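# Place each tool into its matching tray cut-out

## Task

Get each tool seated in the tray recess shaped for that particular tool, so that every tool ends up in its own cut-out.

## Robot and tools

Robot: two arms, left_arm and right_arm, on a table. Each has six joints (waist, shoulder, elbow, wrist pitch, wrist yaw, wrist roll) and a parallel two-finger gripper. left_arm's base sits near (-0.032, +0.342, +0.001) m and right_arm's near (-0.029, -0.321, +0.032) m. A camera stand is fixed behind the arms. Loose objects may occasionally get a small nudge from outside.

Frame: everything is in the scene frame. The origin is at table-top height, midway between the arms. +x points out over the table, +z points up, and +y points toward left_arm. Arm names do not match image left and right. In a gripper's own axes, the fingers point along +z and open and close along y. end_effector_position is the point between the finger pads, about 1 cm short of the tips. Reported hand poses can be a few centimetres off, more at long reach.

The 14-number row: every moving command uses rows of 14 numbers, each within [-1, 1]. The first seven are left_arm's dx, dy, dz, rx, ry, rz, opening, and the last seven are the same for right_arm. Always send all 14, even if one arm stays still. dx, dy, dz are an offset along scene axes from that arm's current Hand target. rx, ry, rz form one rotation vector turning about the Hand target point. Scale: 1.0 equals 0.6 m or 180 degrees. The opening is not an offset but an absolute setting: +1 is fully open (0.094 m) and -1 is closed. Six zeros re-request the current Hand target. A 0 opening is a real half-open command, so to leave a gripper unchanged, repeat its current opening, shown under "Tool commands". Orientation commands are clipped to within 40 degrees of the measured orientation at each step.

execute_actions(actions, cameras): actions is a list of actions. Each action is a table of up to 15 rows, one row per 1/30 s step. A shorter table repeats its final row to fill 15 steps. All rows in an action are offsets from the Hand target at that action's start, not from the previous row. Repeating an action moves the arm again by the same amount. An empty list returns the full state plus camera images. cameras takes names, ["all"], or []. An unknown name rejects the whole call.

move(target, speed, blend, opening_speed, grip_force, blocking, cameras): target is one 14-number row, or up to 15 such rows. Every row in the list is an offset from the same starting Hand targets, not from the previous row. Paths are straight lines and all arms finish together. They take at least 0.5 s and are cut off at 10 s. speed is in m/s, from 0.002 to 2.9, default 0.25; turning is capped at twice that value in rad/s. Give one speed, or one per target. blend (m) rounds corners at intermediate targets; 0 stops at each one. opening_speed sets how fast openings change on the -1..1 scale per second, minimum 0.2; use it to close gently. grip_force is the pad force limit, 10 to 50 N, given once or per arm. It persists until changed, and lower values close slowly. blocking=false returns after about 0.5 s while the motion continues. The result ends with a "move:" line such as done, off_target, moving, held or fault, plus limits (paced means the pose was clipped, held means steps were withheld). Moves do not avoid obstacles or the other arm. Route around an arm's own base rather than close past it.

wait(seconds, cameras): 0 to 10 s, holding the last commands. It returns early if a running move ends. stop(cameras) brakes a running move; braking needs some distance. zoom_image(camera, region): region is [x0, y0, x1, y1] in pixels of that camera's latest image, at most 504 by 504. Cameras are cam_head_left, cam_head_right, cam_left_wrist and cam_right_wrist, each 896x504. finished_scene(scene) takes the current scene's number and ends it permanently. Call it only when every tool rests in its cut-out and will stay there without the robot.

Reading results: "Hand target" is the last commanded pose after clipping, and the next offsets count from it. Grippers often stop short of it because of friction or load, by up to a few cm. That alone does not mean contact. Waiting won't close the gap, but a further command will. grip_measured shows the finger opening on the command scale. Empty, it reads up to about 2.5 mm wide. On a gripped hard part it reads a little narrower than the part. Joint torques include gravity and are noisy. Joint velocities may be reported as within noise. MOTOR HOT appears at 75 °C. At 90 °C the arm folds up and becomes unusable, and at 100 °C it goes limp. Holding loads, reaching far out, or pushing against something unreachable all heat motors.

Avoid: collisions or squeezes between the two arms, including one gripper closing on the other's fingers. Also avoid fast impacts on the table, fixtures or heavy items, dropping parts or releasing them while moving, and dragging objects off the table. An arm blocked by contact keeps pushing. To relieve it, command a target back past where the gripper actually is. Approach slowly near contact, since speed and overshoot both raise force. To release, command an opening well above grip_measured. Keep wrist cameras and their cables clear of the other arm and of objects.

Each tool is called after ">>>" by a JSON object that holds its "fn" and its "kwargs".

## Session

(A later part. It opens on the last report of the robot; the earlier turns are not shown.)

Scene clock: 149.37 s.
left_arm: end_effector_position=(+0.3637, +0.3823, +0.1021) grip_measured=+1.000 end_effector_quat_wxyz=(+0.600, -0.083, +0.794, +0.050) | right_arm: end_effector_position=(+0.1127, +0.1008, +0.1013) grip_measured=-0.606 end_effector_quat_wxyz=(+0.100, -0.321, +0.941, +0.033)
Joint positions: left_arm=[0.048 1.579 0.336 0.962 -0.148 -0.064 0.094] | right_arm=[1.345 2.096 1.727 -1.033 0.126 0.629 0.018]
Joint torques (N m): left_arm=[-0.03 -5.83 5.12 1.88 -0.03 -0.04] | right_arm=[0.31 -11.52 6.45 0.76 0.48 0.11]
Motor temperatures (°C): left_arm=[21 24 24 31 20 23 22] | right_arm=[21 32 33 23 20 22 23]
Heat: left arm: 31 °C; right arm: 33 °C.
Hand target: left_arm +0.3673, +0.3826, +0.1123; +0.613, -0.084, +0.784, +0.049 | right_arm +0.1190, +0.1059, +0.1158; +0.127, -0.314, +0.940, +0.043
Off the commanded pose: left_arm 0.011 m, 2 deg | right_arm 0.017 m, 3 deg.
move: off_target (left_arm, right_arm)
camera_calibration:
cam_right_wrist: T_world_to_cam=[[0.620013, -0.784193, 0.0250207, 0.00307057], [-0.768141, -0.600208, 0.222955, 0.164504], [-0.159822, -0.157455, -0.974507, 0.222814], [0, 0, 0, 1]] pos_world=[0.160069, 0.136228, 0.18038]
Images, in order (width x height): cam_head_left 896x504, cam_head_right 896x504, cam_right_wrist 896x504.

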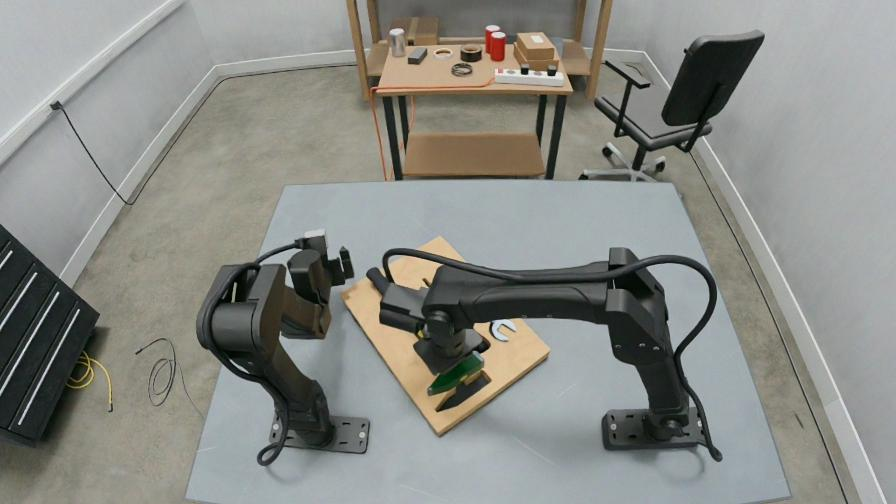

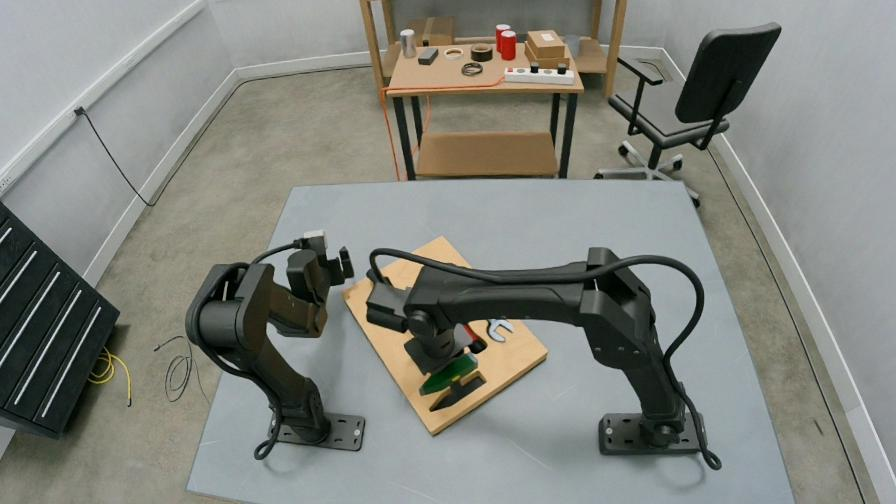

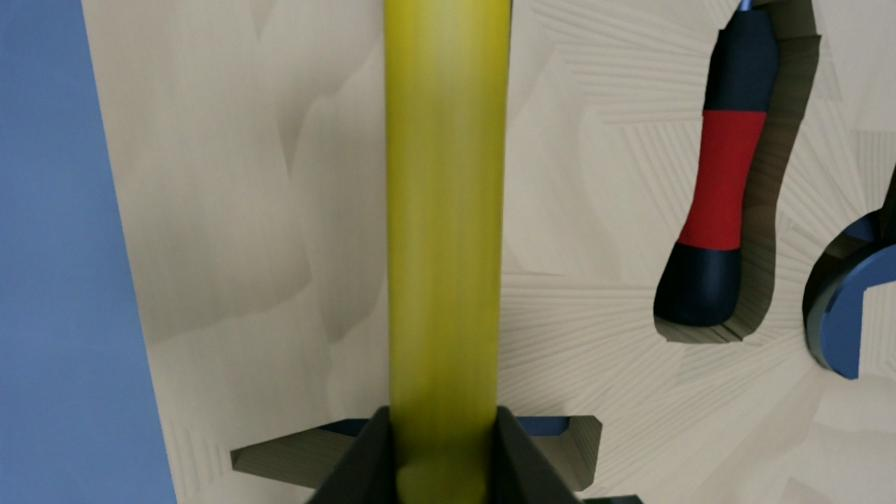

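>>> {"fn": "zoom_image", "kwargs": {"camera": "cam_right_wrist", "region": [280, 380, 700, 504]}}

>>> {"fn": "zoom_image", "kwargs": {"camera": "cam_head_right", "region": [400, 300, 520, 440]}}

Scaled by 1.200.

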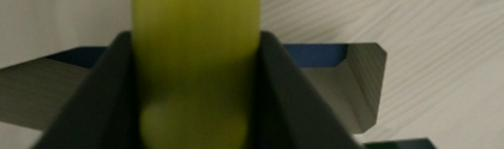

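Scaled by 3.600.

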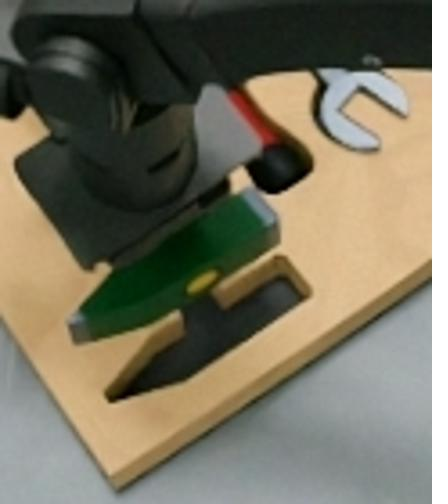

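>>> {"fn": "move", "kwargs": {"target": [0, 0, 0, 0, 0, 0, 1, -0.013, -0.0132, -0.0367, 0, 0, -0.0067, -1], "speed": 0.1, "cameras": ["cam_right_wrist", "cam_head_left", "cam_head_right"]}}

>>> {"fn": "zoom_image", "kwargs": {"camera": "cam_head_left", "region": [400, 300, 540, 440]}}

>>> {"fn": "zoom_image", "kwargs": {"camera": "cam_head_left", "region": [350, 240, 430, 320]}}

Scene clock: 204.13 s.
left_arm: end_effector_position=(+0.3637, +0.3823, +0.1021) grip_measured=+1.000 end_effector_quat_wxyz=(+0.600, -0.083, +0.794, +0.050) | right_arm: end_effector_position=(+0.1080, +0.0954, +0.0737) grip_measured=-0.607 end_effector_quat_wxyz=(+0.106, -0.311, +0.944, +0.028)
Joint positions: left_arm=[0.048 1.579 0.336 0.962 -0.148 -0.064 0.094] | right_arm=[1.36 2.096 1.615 -0.927 0.147 0.664 0.018]
Joint torques (N m): left_arm=[-0.03 -5.82 5.12 1.88 -0.03 -0.04] | right_arm=[0.32 -13.04 5.75 0.63 0.33 0.12]
Heat: left arm: 32 °C; right arm: 34 °C.
Hand target: left_arm +0.3673, +0.3826, +0.1123; +0.613, -0.084, +0.784, +0.049 | right_arm +0.1112, +0.0979, +0.0938; +0.128, -0.304, +0.943, +0.042
Off the commanded pose: left_arm 0.011 m, 2 deg | right_arm 0.021 m, 3 deg.
move: off_target (left_arm, right_arm)
camera_calibration:
cam_right_wrist: T_world_to_cam=[[0.602196, -0.79747, 0.0374265, 0.00472509], [-0.784053, -0.581932, 0.215906, 0.164231], [-0.150399, -0.159362, -0.975696, 0.193645], [0, 0, 0, 1]] pos_world=[0.155044, 0.130199, 0.153304]
Images, in order (width x height): cam_head_left 896x504, cam_head_right 896x504, cam_right_wrist 896x504.

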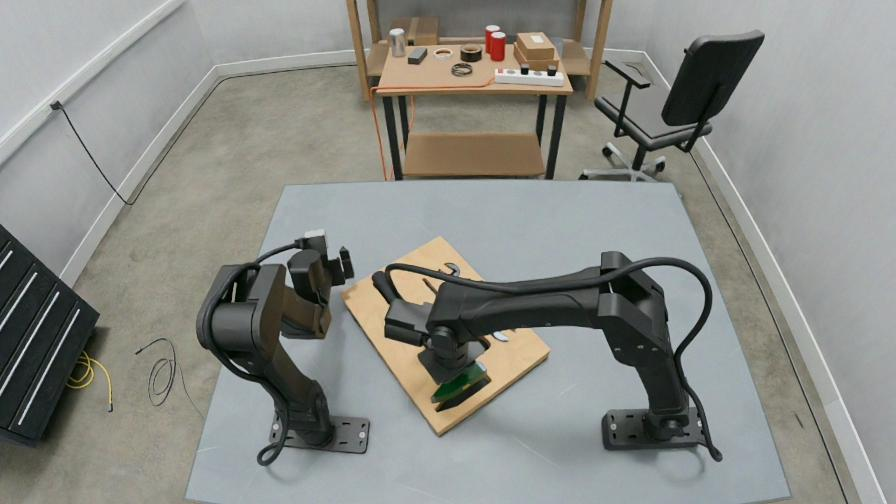

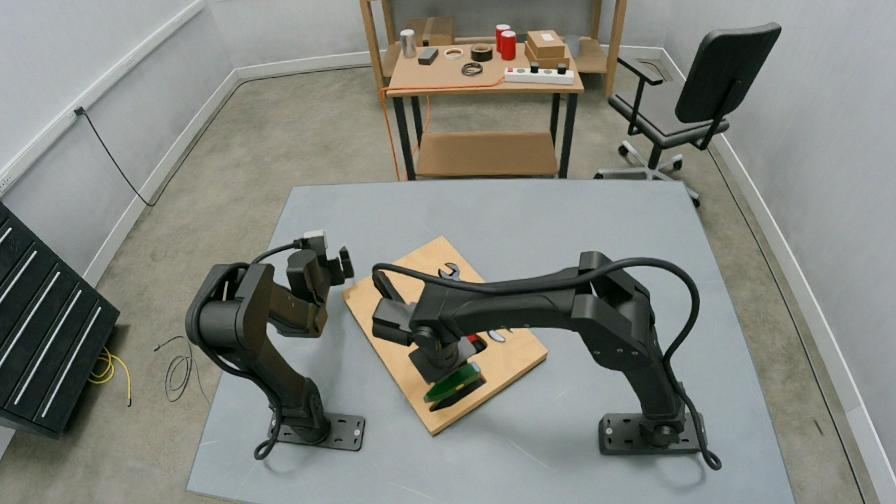

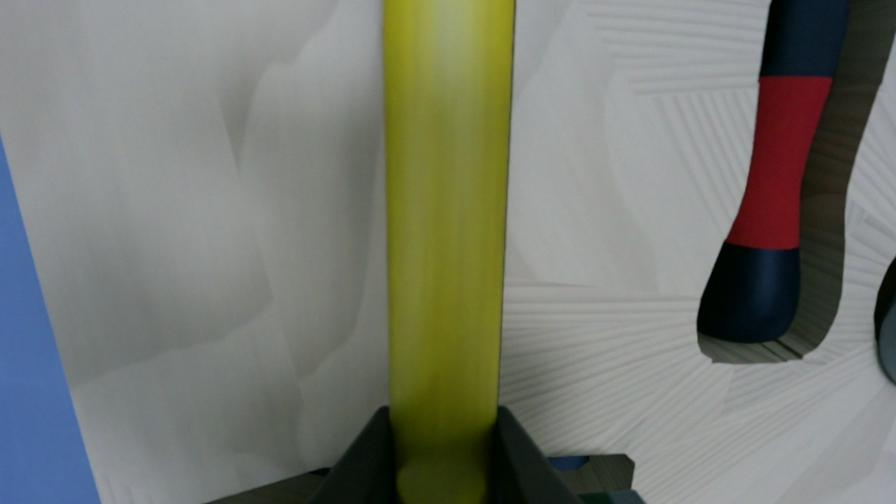

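Scaled by 3.600.

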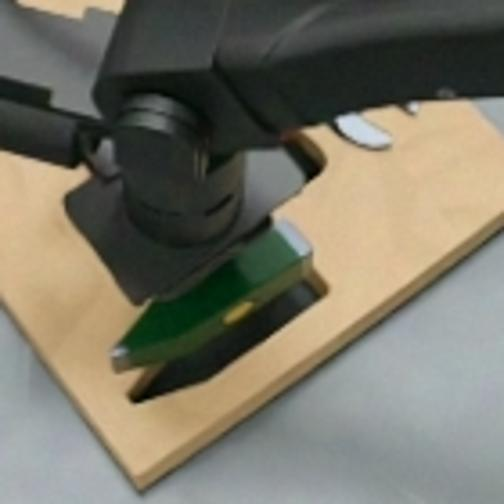

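Scaled by 6.300.

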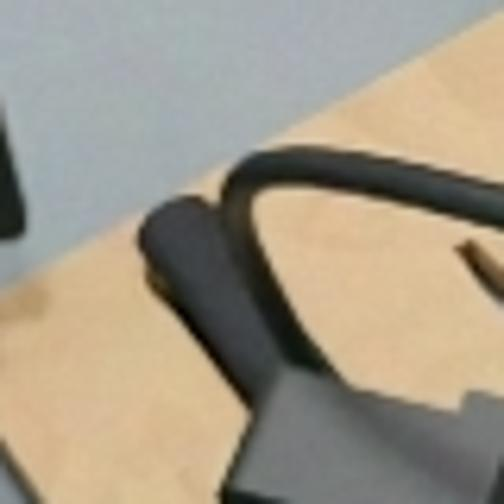

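>>> {"fn": "zoom_image", "kwargs": {"camera": "cam_head_left", "region": [425, 355, 500, 420]}}

>>> {"fn": "zoom_image", "kwargs": {"camera": "cam_head_right", "region": [415, 355, 490, 420]}}

>>> {"fn": "zoom_image", "kwargs": {"camera": "cam_right_wrist", "region": [200, 400, 660, 504]}}

Scaled by 6.720.

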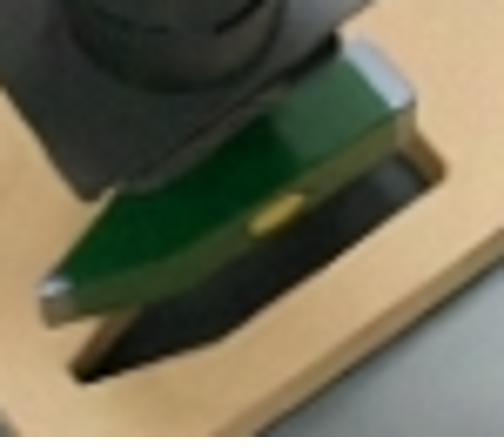

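Scaled by 6.720.

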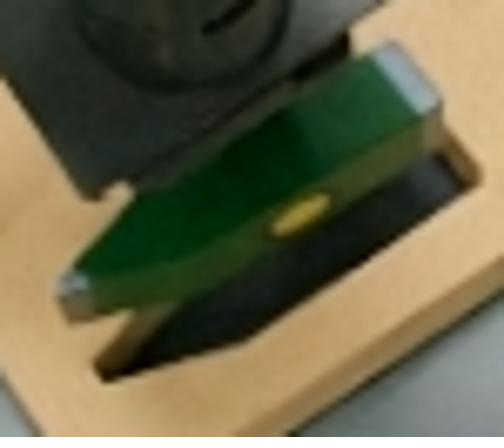

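Scaled by 1.096.

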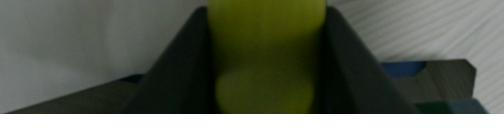

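>>> {"fn": "move", "kwargs": {"target": [0, 0, 0, 0, 0, 0, 1, -0.0066, -0.006, -0.015, 0, 0, 0, -1], "speed": 0.06, "cameras": ["cam_right_wrist", "cam_head_left", "cam_head_right"]}}

>>> {"fn": "zoom_image", "kwargs": {"camera": "cam_head_left", "region": [425, 355, 500, 420]}}

>>> {"fn": "zoom_image", "kwargs": {"camera": "cam_head_right", "region": [415, 355, 490, 420]}}

>>> {"fn": "zoom_image", "kwargs": {"camera": "cam_head_left", "region": [350, 240, 430, 320]}}

Scene clock: 248.03 s.
left_arm: end_effector_position=(+0.3637, +0.3823, +0.1021) grip_measured=+1.000 end_effector_quat_wxyz=(+0.600, -0.083, +0.794, +0.050) | right_arm: end_effector_position=(+0.1060, +0.0934, +0.0619) grip_measured=-0.607 end_effector_quat_wxyz=(+0.108, -0.309, +0.944, +0.028)
Joint positions: left_arm=[0.048 1.579 0.336 0.962 -0.148 -0.064 0.094] | right_arm=[1.365 2.096 1.566 -0.875 0.151 0.671 0.018]
Joint torques (N m): left_arm=[-0.03 -5.83 5.12 1.88 -0.03 -0.04] | right_arm=[0.49 -13.64 5.63 0.53 0.3 0.11]
Motor temperatures (°C): left_arm=[21 24 24 33 20 23 22] | right_arm=[21 37 32 23 20 22 24]
Heat: left arm: 33 °C; right arm: 37 °C.
Hand target: left_arm +0.3673, +0.3826, +0.1123; +0.613, -0.084, +0.784, +0.049 | right_arm +0.1073, +0.0944, +0.0849; +0.128, -0.304, +0.943, +0.042
Off the commanded pose: left_arm 0.011 m, 2 deg | right_arm 0.023 m, 3 deg.
move: off_target (left_arm, right_arm)
camera_calibration:
cam_right_wrist: T_world_to_cam=[[0.599715, -0.799334, 0.037511, 0.00511352], [-0.78666, -0.580319, 0.210703, 0.164614], [-0.146653, -0.15587, -0.97683, 0.180772], [0, 0, 0, 1]] pos_world=[0.152939, 0.127793, 0.141707]
Images, in order (width x height): cam_head_left 896x504, cam_head_right 896x504, cam_right_wrist 896x504.

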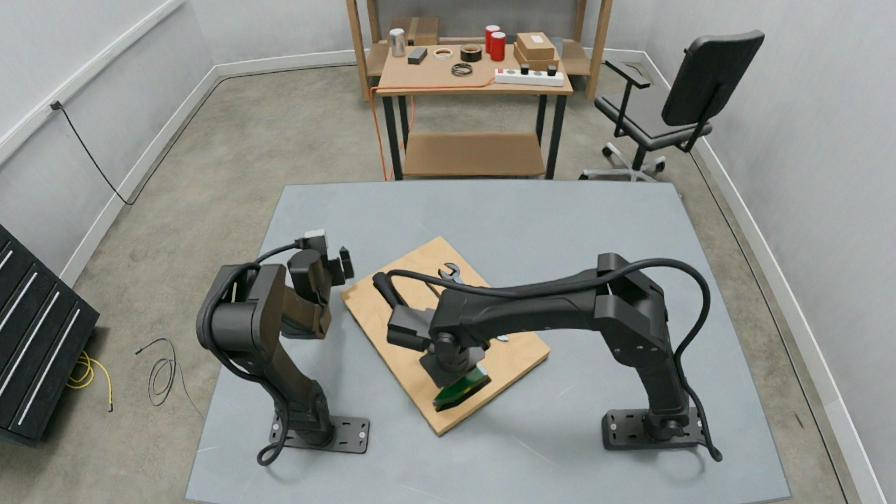

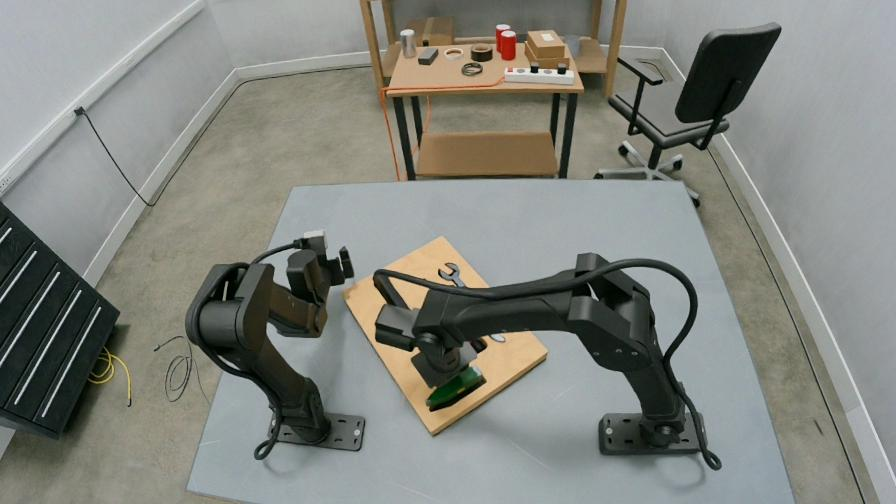

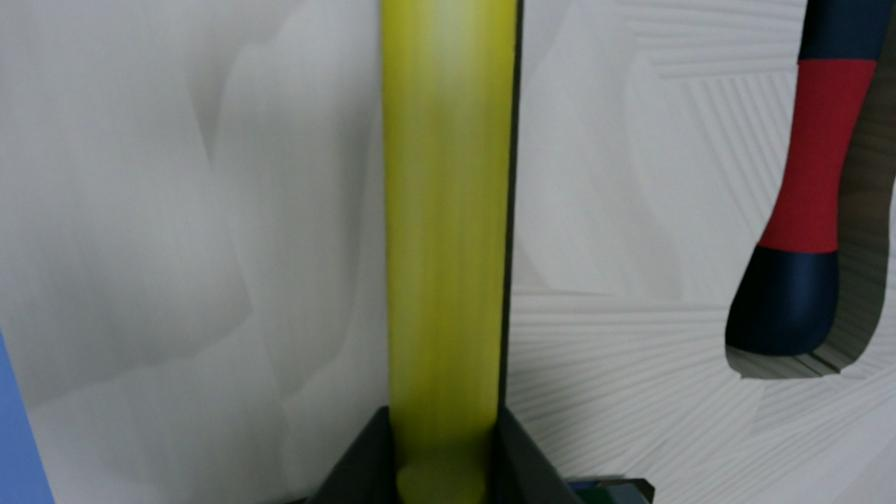

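Scaled by 6.720.

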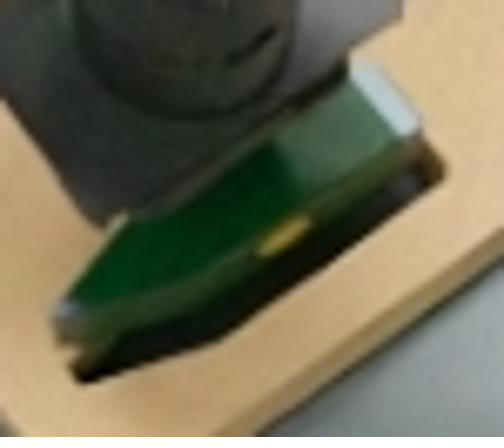

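Scaled by 6.720.

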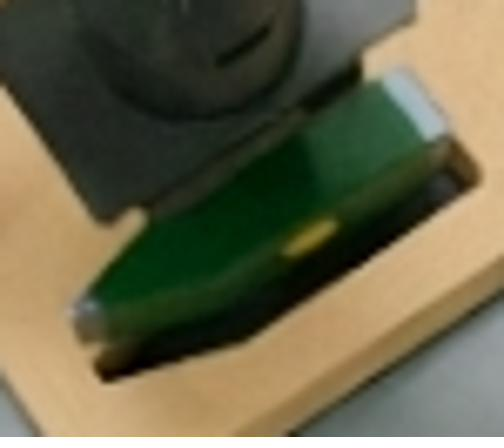

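Scaled by 6.300.

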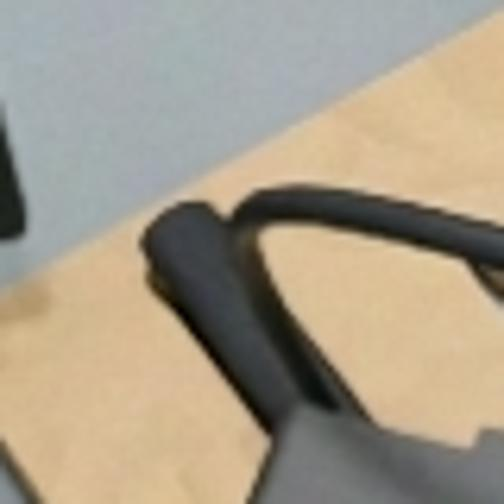

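>>> {"fn": "zoom_image", "kwargs": {"camera": "cam_right_wrist", "region": [500, 440, 680, 504]}}

>>> {"fn": "zoom_image", "kwargs": {"camera": "cam_right_wrist", "region": [220, 440, 400, 504]}}

Scaled by 2.800.

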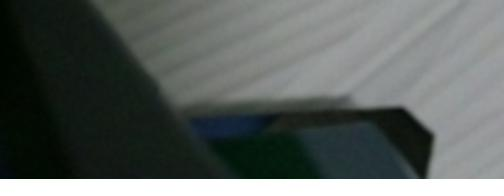

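Scaled by 2.800.

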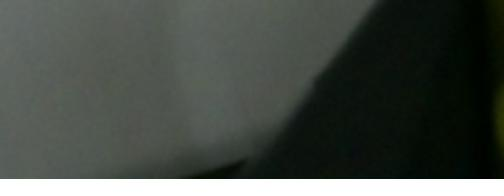

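>>> {"fn": "zoom_image", "kwargs": {"camera": "cam_head_left", "region": [425, 405, 465, 440]}}

>>> {"fn": "zoom_image", "kwargs": {"camera": "cam_head_left", "region": [520, 330, 560, 365]}}

Scaled by 12.600.

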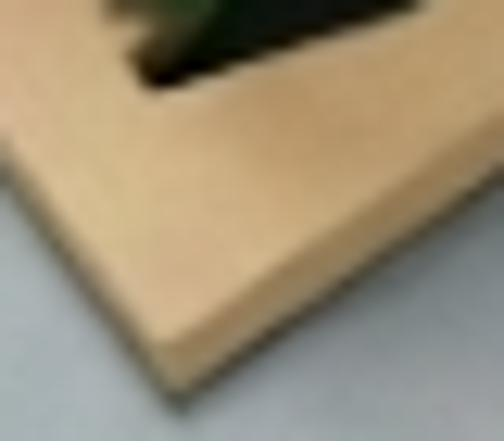

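Scaled by 12.600.

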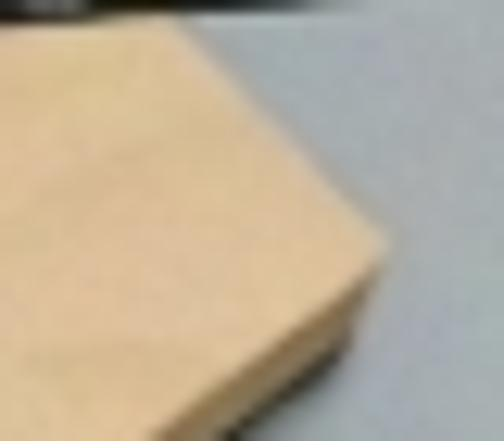

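>>> {"fn": "move", "kwargs": {"target": [0, 0, 0, 0, 0, 0, 1, -0.012, -0.0125, 0.008, 0, 0, 0, -1], "speed": 0.05, "cameras": ["cam_right_wrist", "cam_head_left", "cam_head_right"]}}

>>> {"fn": "zoom_image", "kwargs": {"camera": "cam_head_left", "region": [425, 355, 500, 420]}}

>>> {"fn": "zoom_image", "kwargs": {"camera": "cam_right_wrist", "region": [500, 440, 680, 504]}}

Scene clock: 309.80 s.
left_arm: end_effector_position=(+0.3637, +0.3823, +0.1021) grip_measured=+1.000 end_effector_quat_wxyz=(+0.600, -0.083, +0.794, +0.050) | right_arm: end_effector_position=(+0.0964, +0.0843, +0.0580) grip_measured=-0.607 end_effector_quat_wxyz=(+0.100, -0.313, +0.944, +0.021)
Joint positions: left_arm=[0.048 1.579 0.336 0.962 -0.148 -0.064 0.094] | right_arm=[1.379 2.076 1.524 -0.875 0.146 0.681 0.018]
Joint torques (N m): left_arm=[-0.03 -5.83 5.11 1.88 -0.03 -0.04] | right_arm=[0.42 -14.97 5.81 0.47 0.39 0.16]
Heat: left arm: 34 °C; right arm: 39 °C.
Hand target: left_arm +0.3673, +0.3826, +0.1123; +0.613, -0.084, +0.784, +0.049 | right_arm +0.1000, +0.0868, +0.0897; +0.128, -0.304, +0.943, +0.042
Off the commanded pose: left_arm 0.011 m, 2 deg | right_arm 0.032 m, 4 deg.
move: off_target (left_arm, right_arm)
camera_calibration:
cam_right_wrist: T_world_to_cam=[[0.605049, -0.794889, 0.0454663, 0.00248145], [-0.780549, -0.580934, 0.230777, 0.150823], [-0.157029, -0.17512, -0.971944, 0.176579], [0, 0, 0, 1]] pos_world=[0.143951, 0.120513, 0.136705]
Images, in order (width x height): cam_head_left 896x504, cam_head_right 896x504, cam_right_wrist 896x504.

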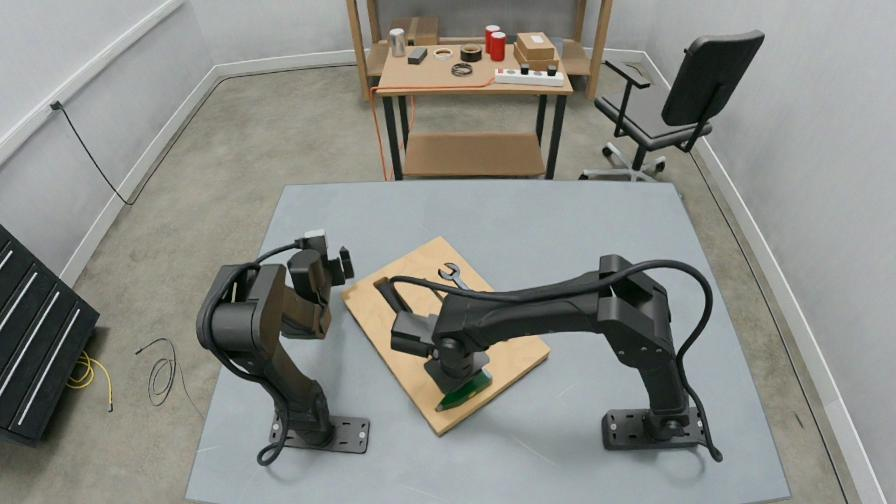

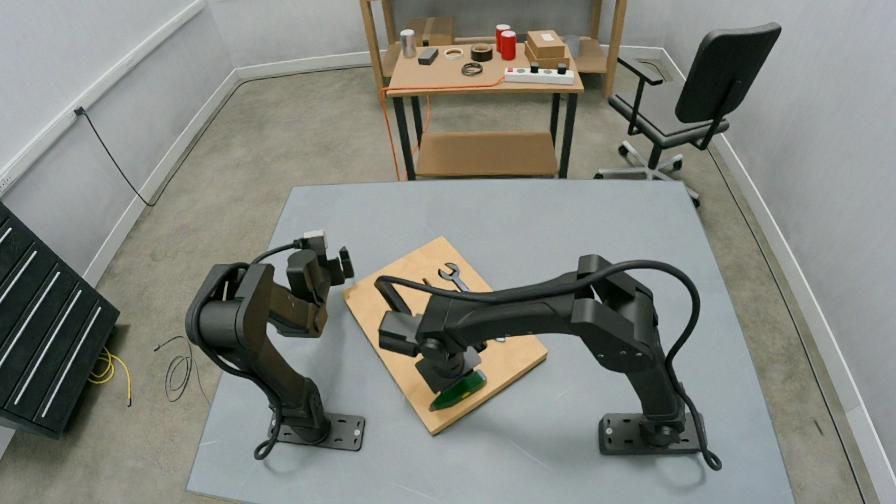

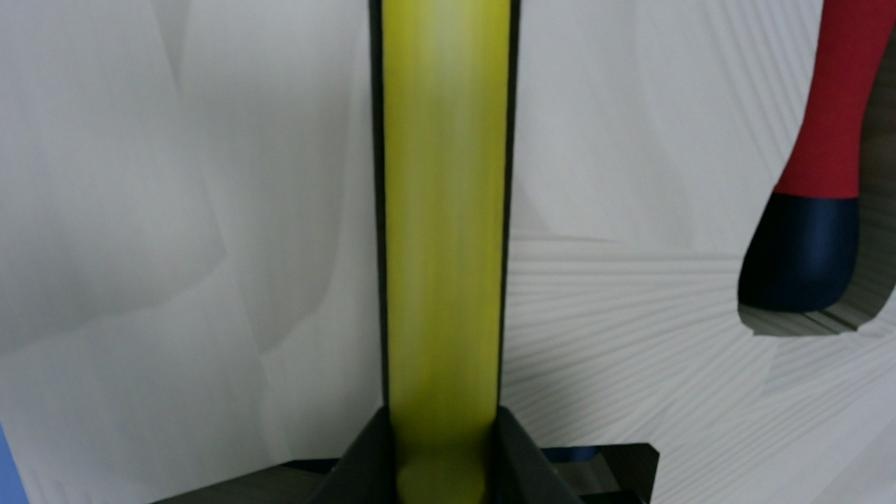

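Scaled by 6.720.

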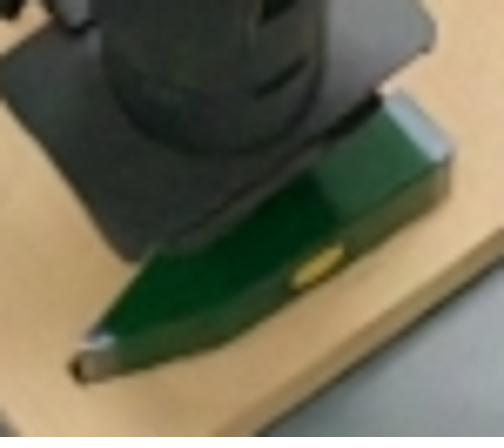

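Scaled by 2.800.

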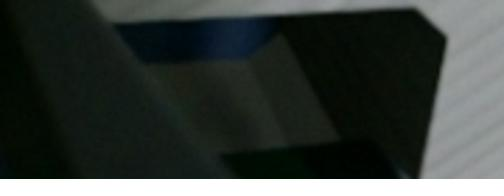

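>>> {"fn": "move", "kwargs": {"target": [0, 0, 0, 0, 0, 0, 1, 0.0135, 0.0105, 0.01, 0, 0, 0, -1], "speed": 0.05, "cameras": ["cam_right_wrist", "cam_head_left", "cam_head_right"]}}

>>> {"fn": "zoom_image", "kwargs": {"camera": "cam_head_left", "region": [425, 355, 500, 420]}}

>>> {"fn": "zoom_image", "kwargs": {"camera": "cam_head_left", "region": [350, 240, 430, 320]}}

>>> {"fn": "zoom_image", "kwargs": {"camera": "cam_right_wrist", "region": [500, 440, 680, 504]}}

Scene clock: 325.47 s.
left_arm: end_effector_position=(+0.3637, +0.3823, +0.1021) grip_measured=+1.000 end_effector_quat_wxyz=(+0.600, -0.083, +0.794, +0.050) | right_arm: end_effector_position=(+0.0964, +0.0822, +0.0577) grip_measured=-0.607 end_effector_quat_wxyz=(+0.097, -0.317, +0.943, +0.018)
Joint positions: left_arm=[0.048 1.579 0.336 0.962 -0.148 -0.064 0.094] | right_arm=[1.378 2.076 1.524 -0.883 0.144 0.671 0.018]
Joint torques (N m): left_arm=[-0.03 -5.83 5.12 1.88 -0.03 -0.04] | right_arm=[-0.98 -13.44 9.81 0.22 0.37 0.1]
Heat: left arm: 34 °C; right arm: 38 °C.
Hand target: left_arm +0.3673, +0.3826, +0.1123; +0.613, -0.084, +0.784, +0.049 | right_arm +0.1082, +0.0931, +0.0957; +0.128, -0.304, +0.943, +0.042
Off the commanded pose: left_arm 0.011 m, 2 deg | right_arm 0.041 m, 5 deg.
move: off_target (left_arm, right_arm)
camera_calibration:
cam_right_wrist: T_world_to_cam=[[0.610903, -0.790055, 0.0510968, -0.000454556], [-0.775759, -0.584462, 0.23791, 0.149203], [-0.158098, -0.184979, -0.969942, 0.176694], [0, 0, 0, 1]] pos_world=[0.143958, 0.119529, 0.135909]
Images, in order (width x height): cam_head_left 896x504, cam_head_right 896x504, cam_right_wrist 896x504.

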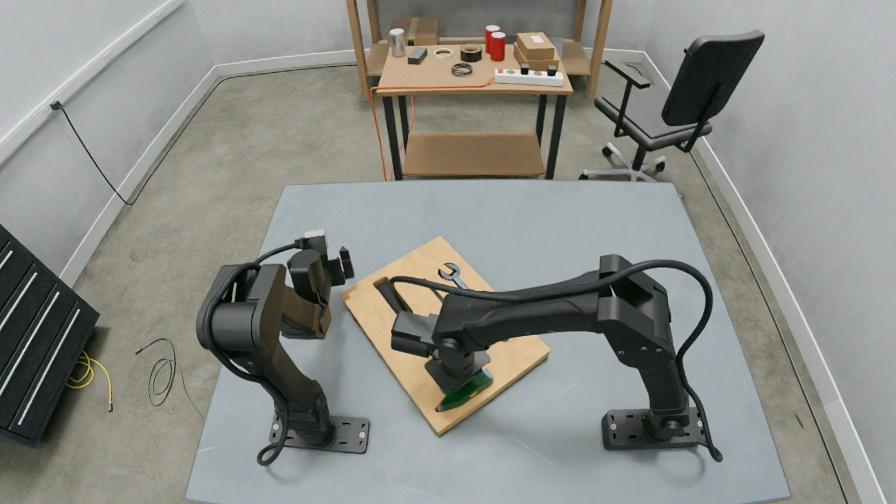

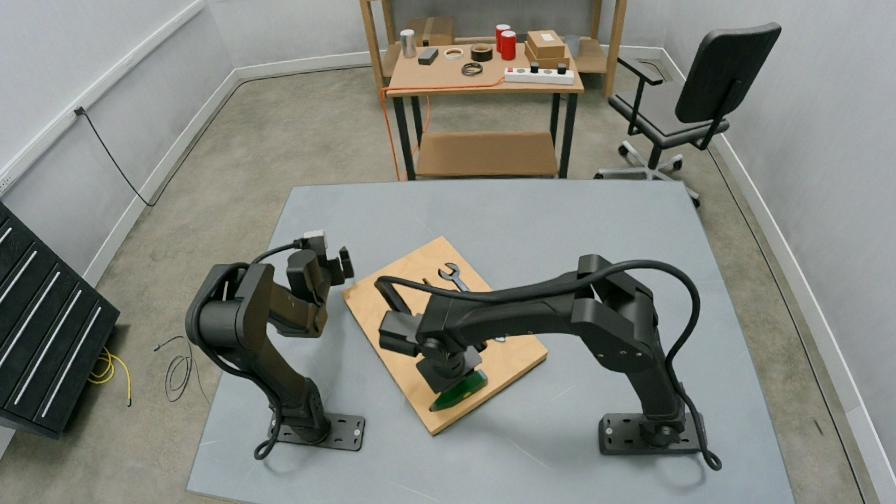

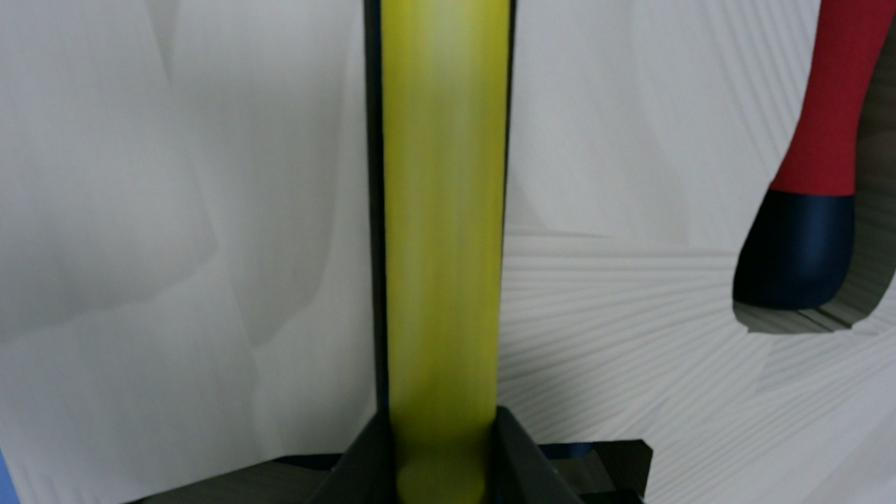

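Scaled by 6.720.

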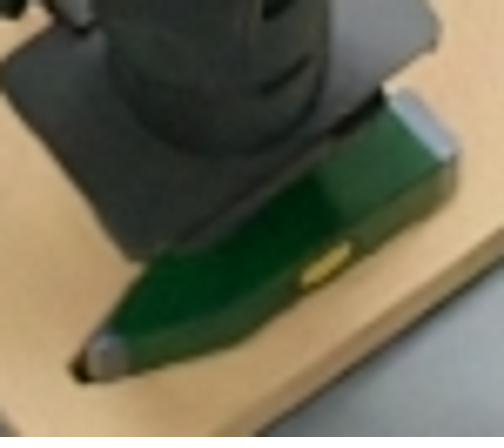

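Scaled by 6.300.

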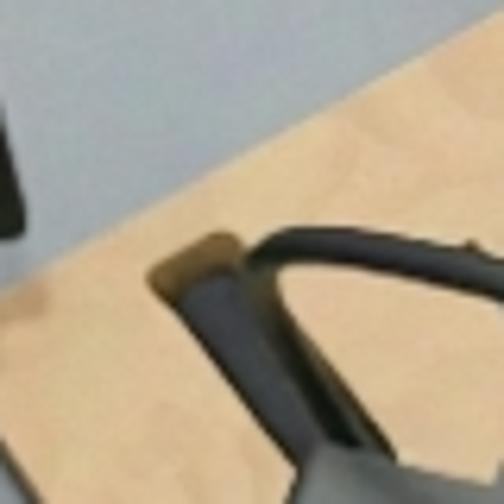

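Scaled by 2.800.

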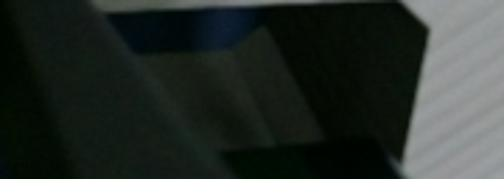

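>>> {"fn": "move", "kwargs": {"target": [0, 0, 0, 0, 0, 0, 1, 0.0, 0.0, 0.02, 0, 0, 0, -1], "speed": 0.05, "cameras": []}}

Scene clock: 327.97 s.
left_arm: end_effector_position=(+0.3637, +0.3823, +0.1021) grip_measured=+1.000 end_effector_quat_wxyz=(+0.600, -0.083, +0.794, +0.050) | right_arm: end_effector_position=(+0.0966, +0.0822, +0.0641) grip_measured=-0.607 end_effector_quat_wxyz=(+0.093, -0.317, +0.944, +0.016)
Joint positions: left_arm=[0.048 1.579 0.336 0.962 -0.148 -0.064 0.094] | right_arm=[1.375 2.076 1.553 -0.919 0.139 0.669 0.018]
Joint torques (N m): left_arm=[-0.02 -5.83 5.11 1.88 -0.04 -0.04] | right_arm=[-0.7 -14.26 10.21 0.16 0.43 0.12]
Heat: left arm: 34 °C; right arm: 38 °C.
Hand target: left_arm +0.3673, +0.3826, +0.1123; +0.613, -0.084, +0.784, +0.049 | right_arm +0.1081, +0.0932, +0.1078; +0.128, -0.304, +0.943, +0.042
Off the commanded pose: left_arm 0.011 m, 2 deg | right_arm 0.046 m, 5 deg.
move: off_target (left_arm, right_arm)
No camera images: "cameras" was empty.

>>> {"fn": "move", "kwargs": {"target": [0, 0, 0, 0, 0, 0, 1, 0.018, 0.0155, 0.0, 0, 0, 0, -1], "speed": 0.05, "cameras": []}}

Scene clock: 331.87 s.
left_arm: end_effector_position=(+0.3637, +0.3823, +0.1021) grip_measured=+1.000 end_effector_quat_wxyz=(+0.600, -0.083, +0.794, +0.050) | right_arm: end_effector_position=(+0.1061, +0.0886, +0.0825) grip_measured=-0.607 end_effector_quat_wxyz=(+0.095, -0.312, +0.945, +0.024)
Joint positions: left_arm=[0.048 1.579 0.336 0.962 -0.148 -0.064 0.094] | right_arm=[1.354 2.076 1.626 -0.974 0.132 0.659 0.018]
Joint torques (N m): left_arm=[-0.03 -5.83 5.11 1.88 -0.03 -0.04] | right_arm=[-0.59 -10.71 10.32 0.49 0.48 0.01]
Heat: left arm: 34 °C; right arm: 38 °C.
Hand target: left_arm +0.3673, +0.3826, +0.1123; +0.613, -0.084, +0.784, +0.049 | right_arm +0.1190, +0.1025, +0.1078; +0.128, -0.304, +0.943, +0.042
Off the commanded pose: left_arm 0.011 m, 2 deg | right_arm 0.032 m, 4 deg.
move: off_target (left_arm, right_arm)
No camera images: "cameras" was empty.

>>> {"fn": "move", "kwargs": {"target": [0, 0, 0, 0, 0, 0, 1, 0.0015, 0.004, -0.038, 0, 0, 0, -1], "speed": 0.05, "cameras": ["cam_right_wrist", "cam_head_left", "cam_head_right"]}}

>>> {"fn": "zoom_image", "kwargs": {"camera": "cam_head_left", "region": [425, 355, 500, 420]}}

>>> {"fn": "zoom_image", "kwargs": {"camera": "cam_head_left", "region": [350, 240, 430, 320]}}

>>> {"fn": "zoom_image", "kwargs": {"camera": "cam_right_wrist", "region": [500, 440, 680, 504]}}

Scene clock: 336.17 s.
left_arm: end_effector_position=(+0.3637, +0.3823, +0.1021) grip_measured=+1.000 end_effector_quat_wxyz=(+0.600, -0.083, +0.794, +0.050) | right_arm: end_effector_position=(+0.1067, +0.0920, +0.0753) grip_measured=-0.608 end_effector_quat_wxyz=(+0.094, -0.312, +0.945, +0.025)
Joint positions: left_arm=[0.048 1.579 0.336 0.962 -0.148 -0.064 0.094] | right_arm=[1.354 2.096 1.626 -0.955 0.13 0.659 0.018]
Joint torques (N m): left_arm=[-0.03 -5.83 5.12 1.88 -0.04 -0.04] | right_arm=[-0.65 -10.04 6.87 1.03 0.49 0.01]
Heat: left arm: 35 °C; right arm: 37 °C.
Hand target: left_arm +0.3673, +0.3826, +0.1123; +0.613, -0.084, +0.784, +0.049 | right_arm +0.1199, +0.1049, +0.0850; +0.128, -0.304, +0.943, +0.042
Off the commanded pose: left_arm 0.011 m, 2 deg | right_arm 0.021 m, 4 deg.
move: off_target (left_arm, right_arm)
camera_calibration:
cam_right_wrist: T_world_to_cam=[[0.603637, -0.796465, 0.0355708, 0.00263541], [-0.779024, -0.579755, 0.238758, 0.158536], [-0.16954, -0.171834, -0.970427, 0.197264], [0, 0, 0, 1]] pos_world=[0.155357, 0.127908, 0.153485]
Images, in order (width x height): cam_head_left 896x504, cam_head_right 896x504, cam_right_wrist 896x504.

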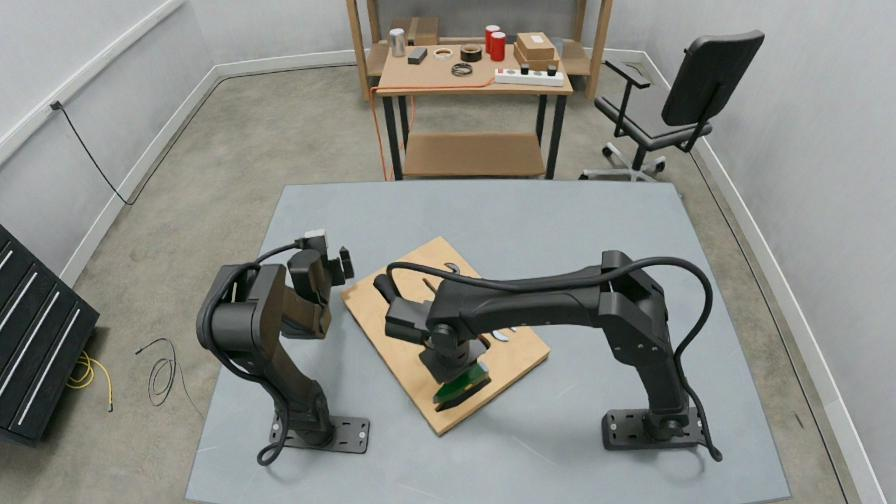

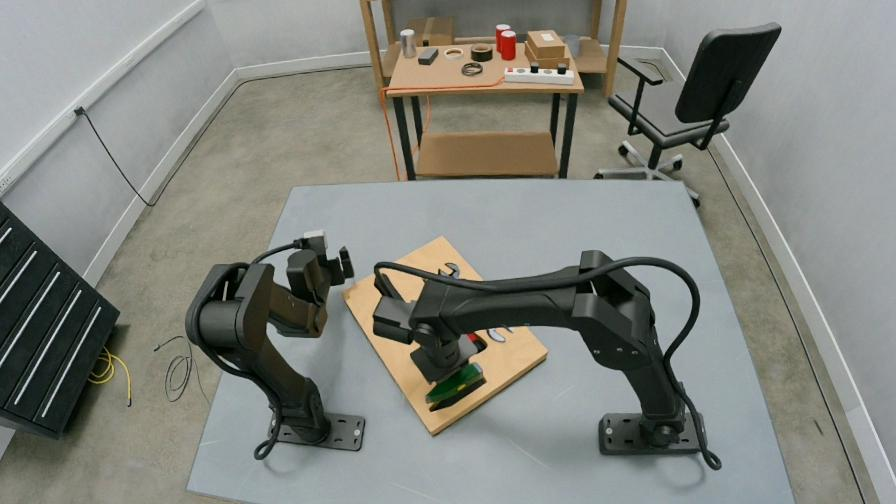

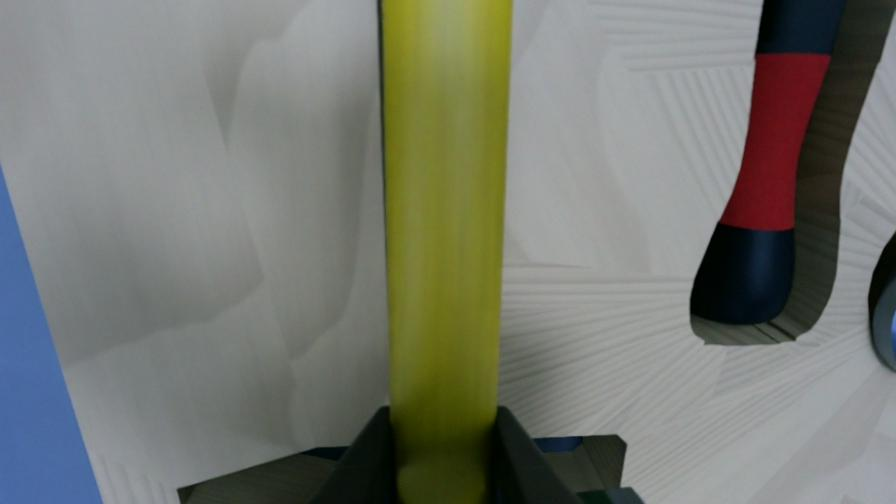

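Scaled by 6.720.

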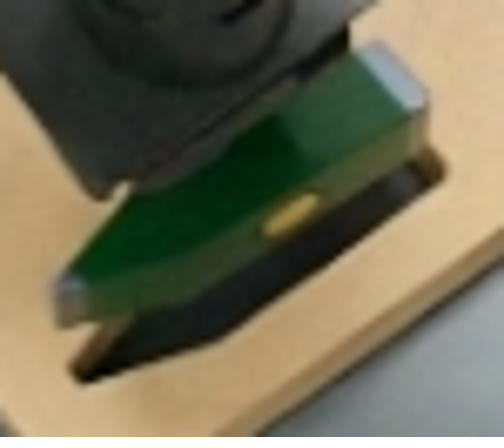

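Scaled by 6.300.

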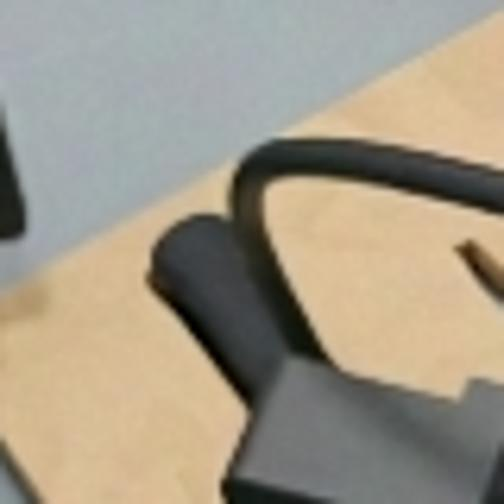

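Scaled by 2.800.

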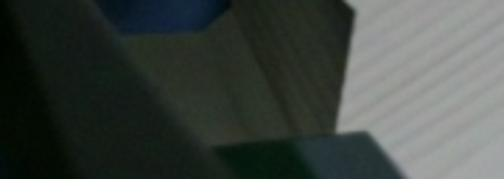

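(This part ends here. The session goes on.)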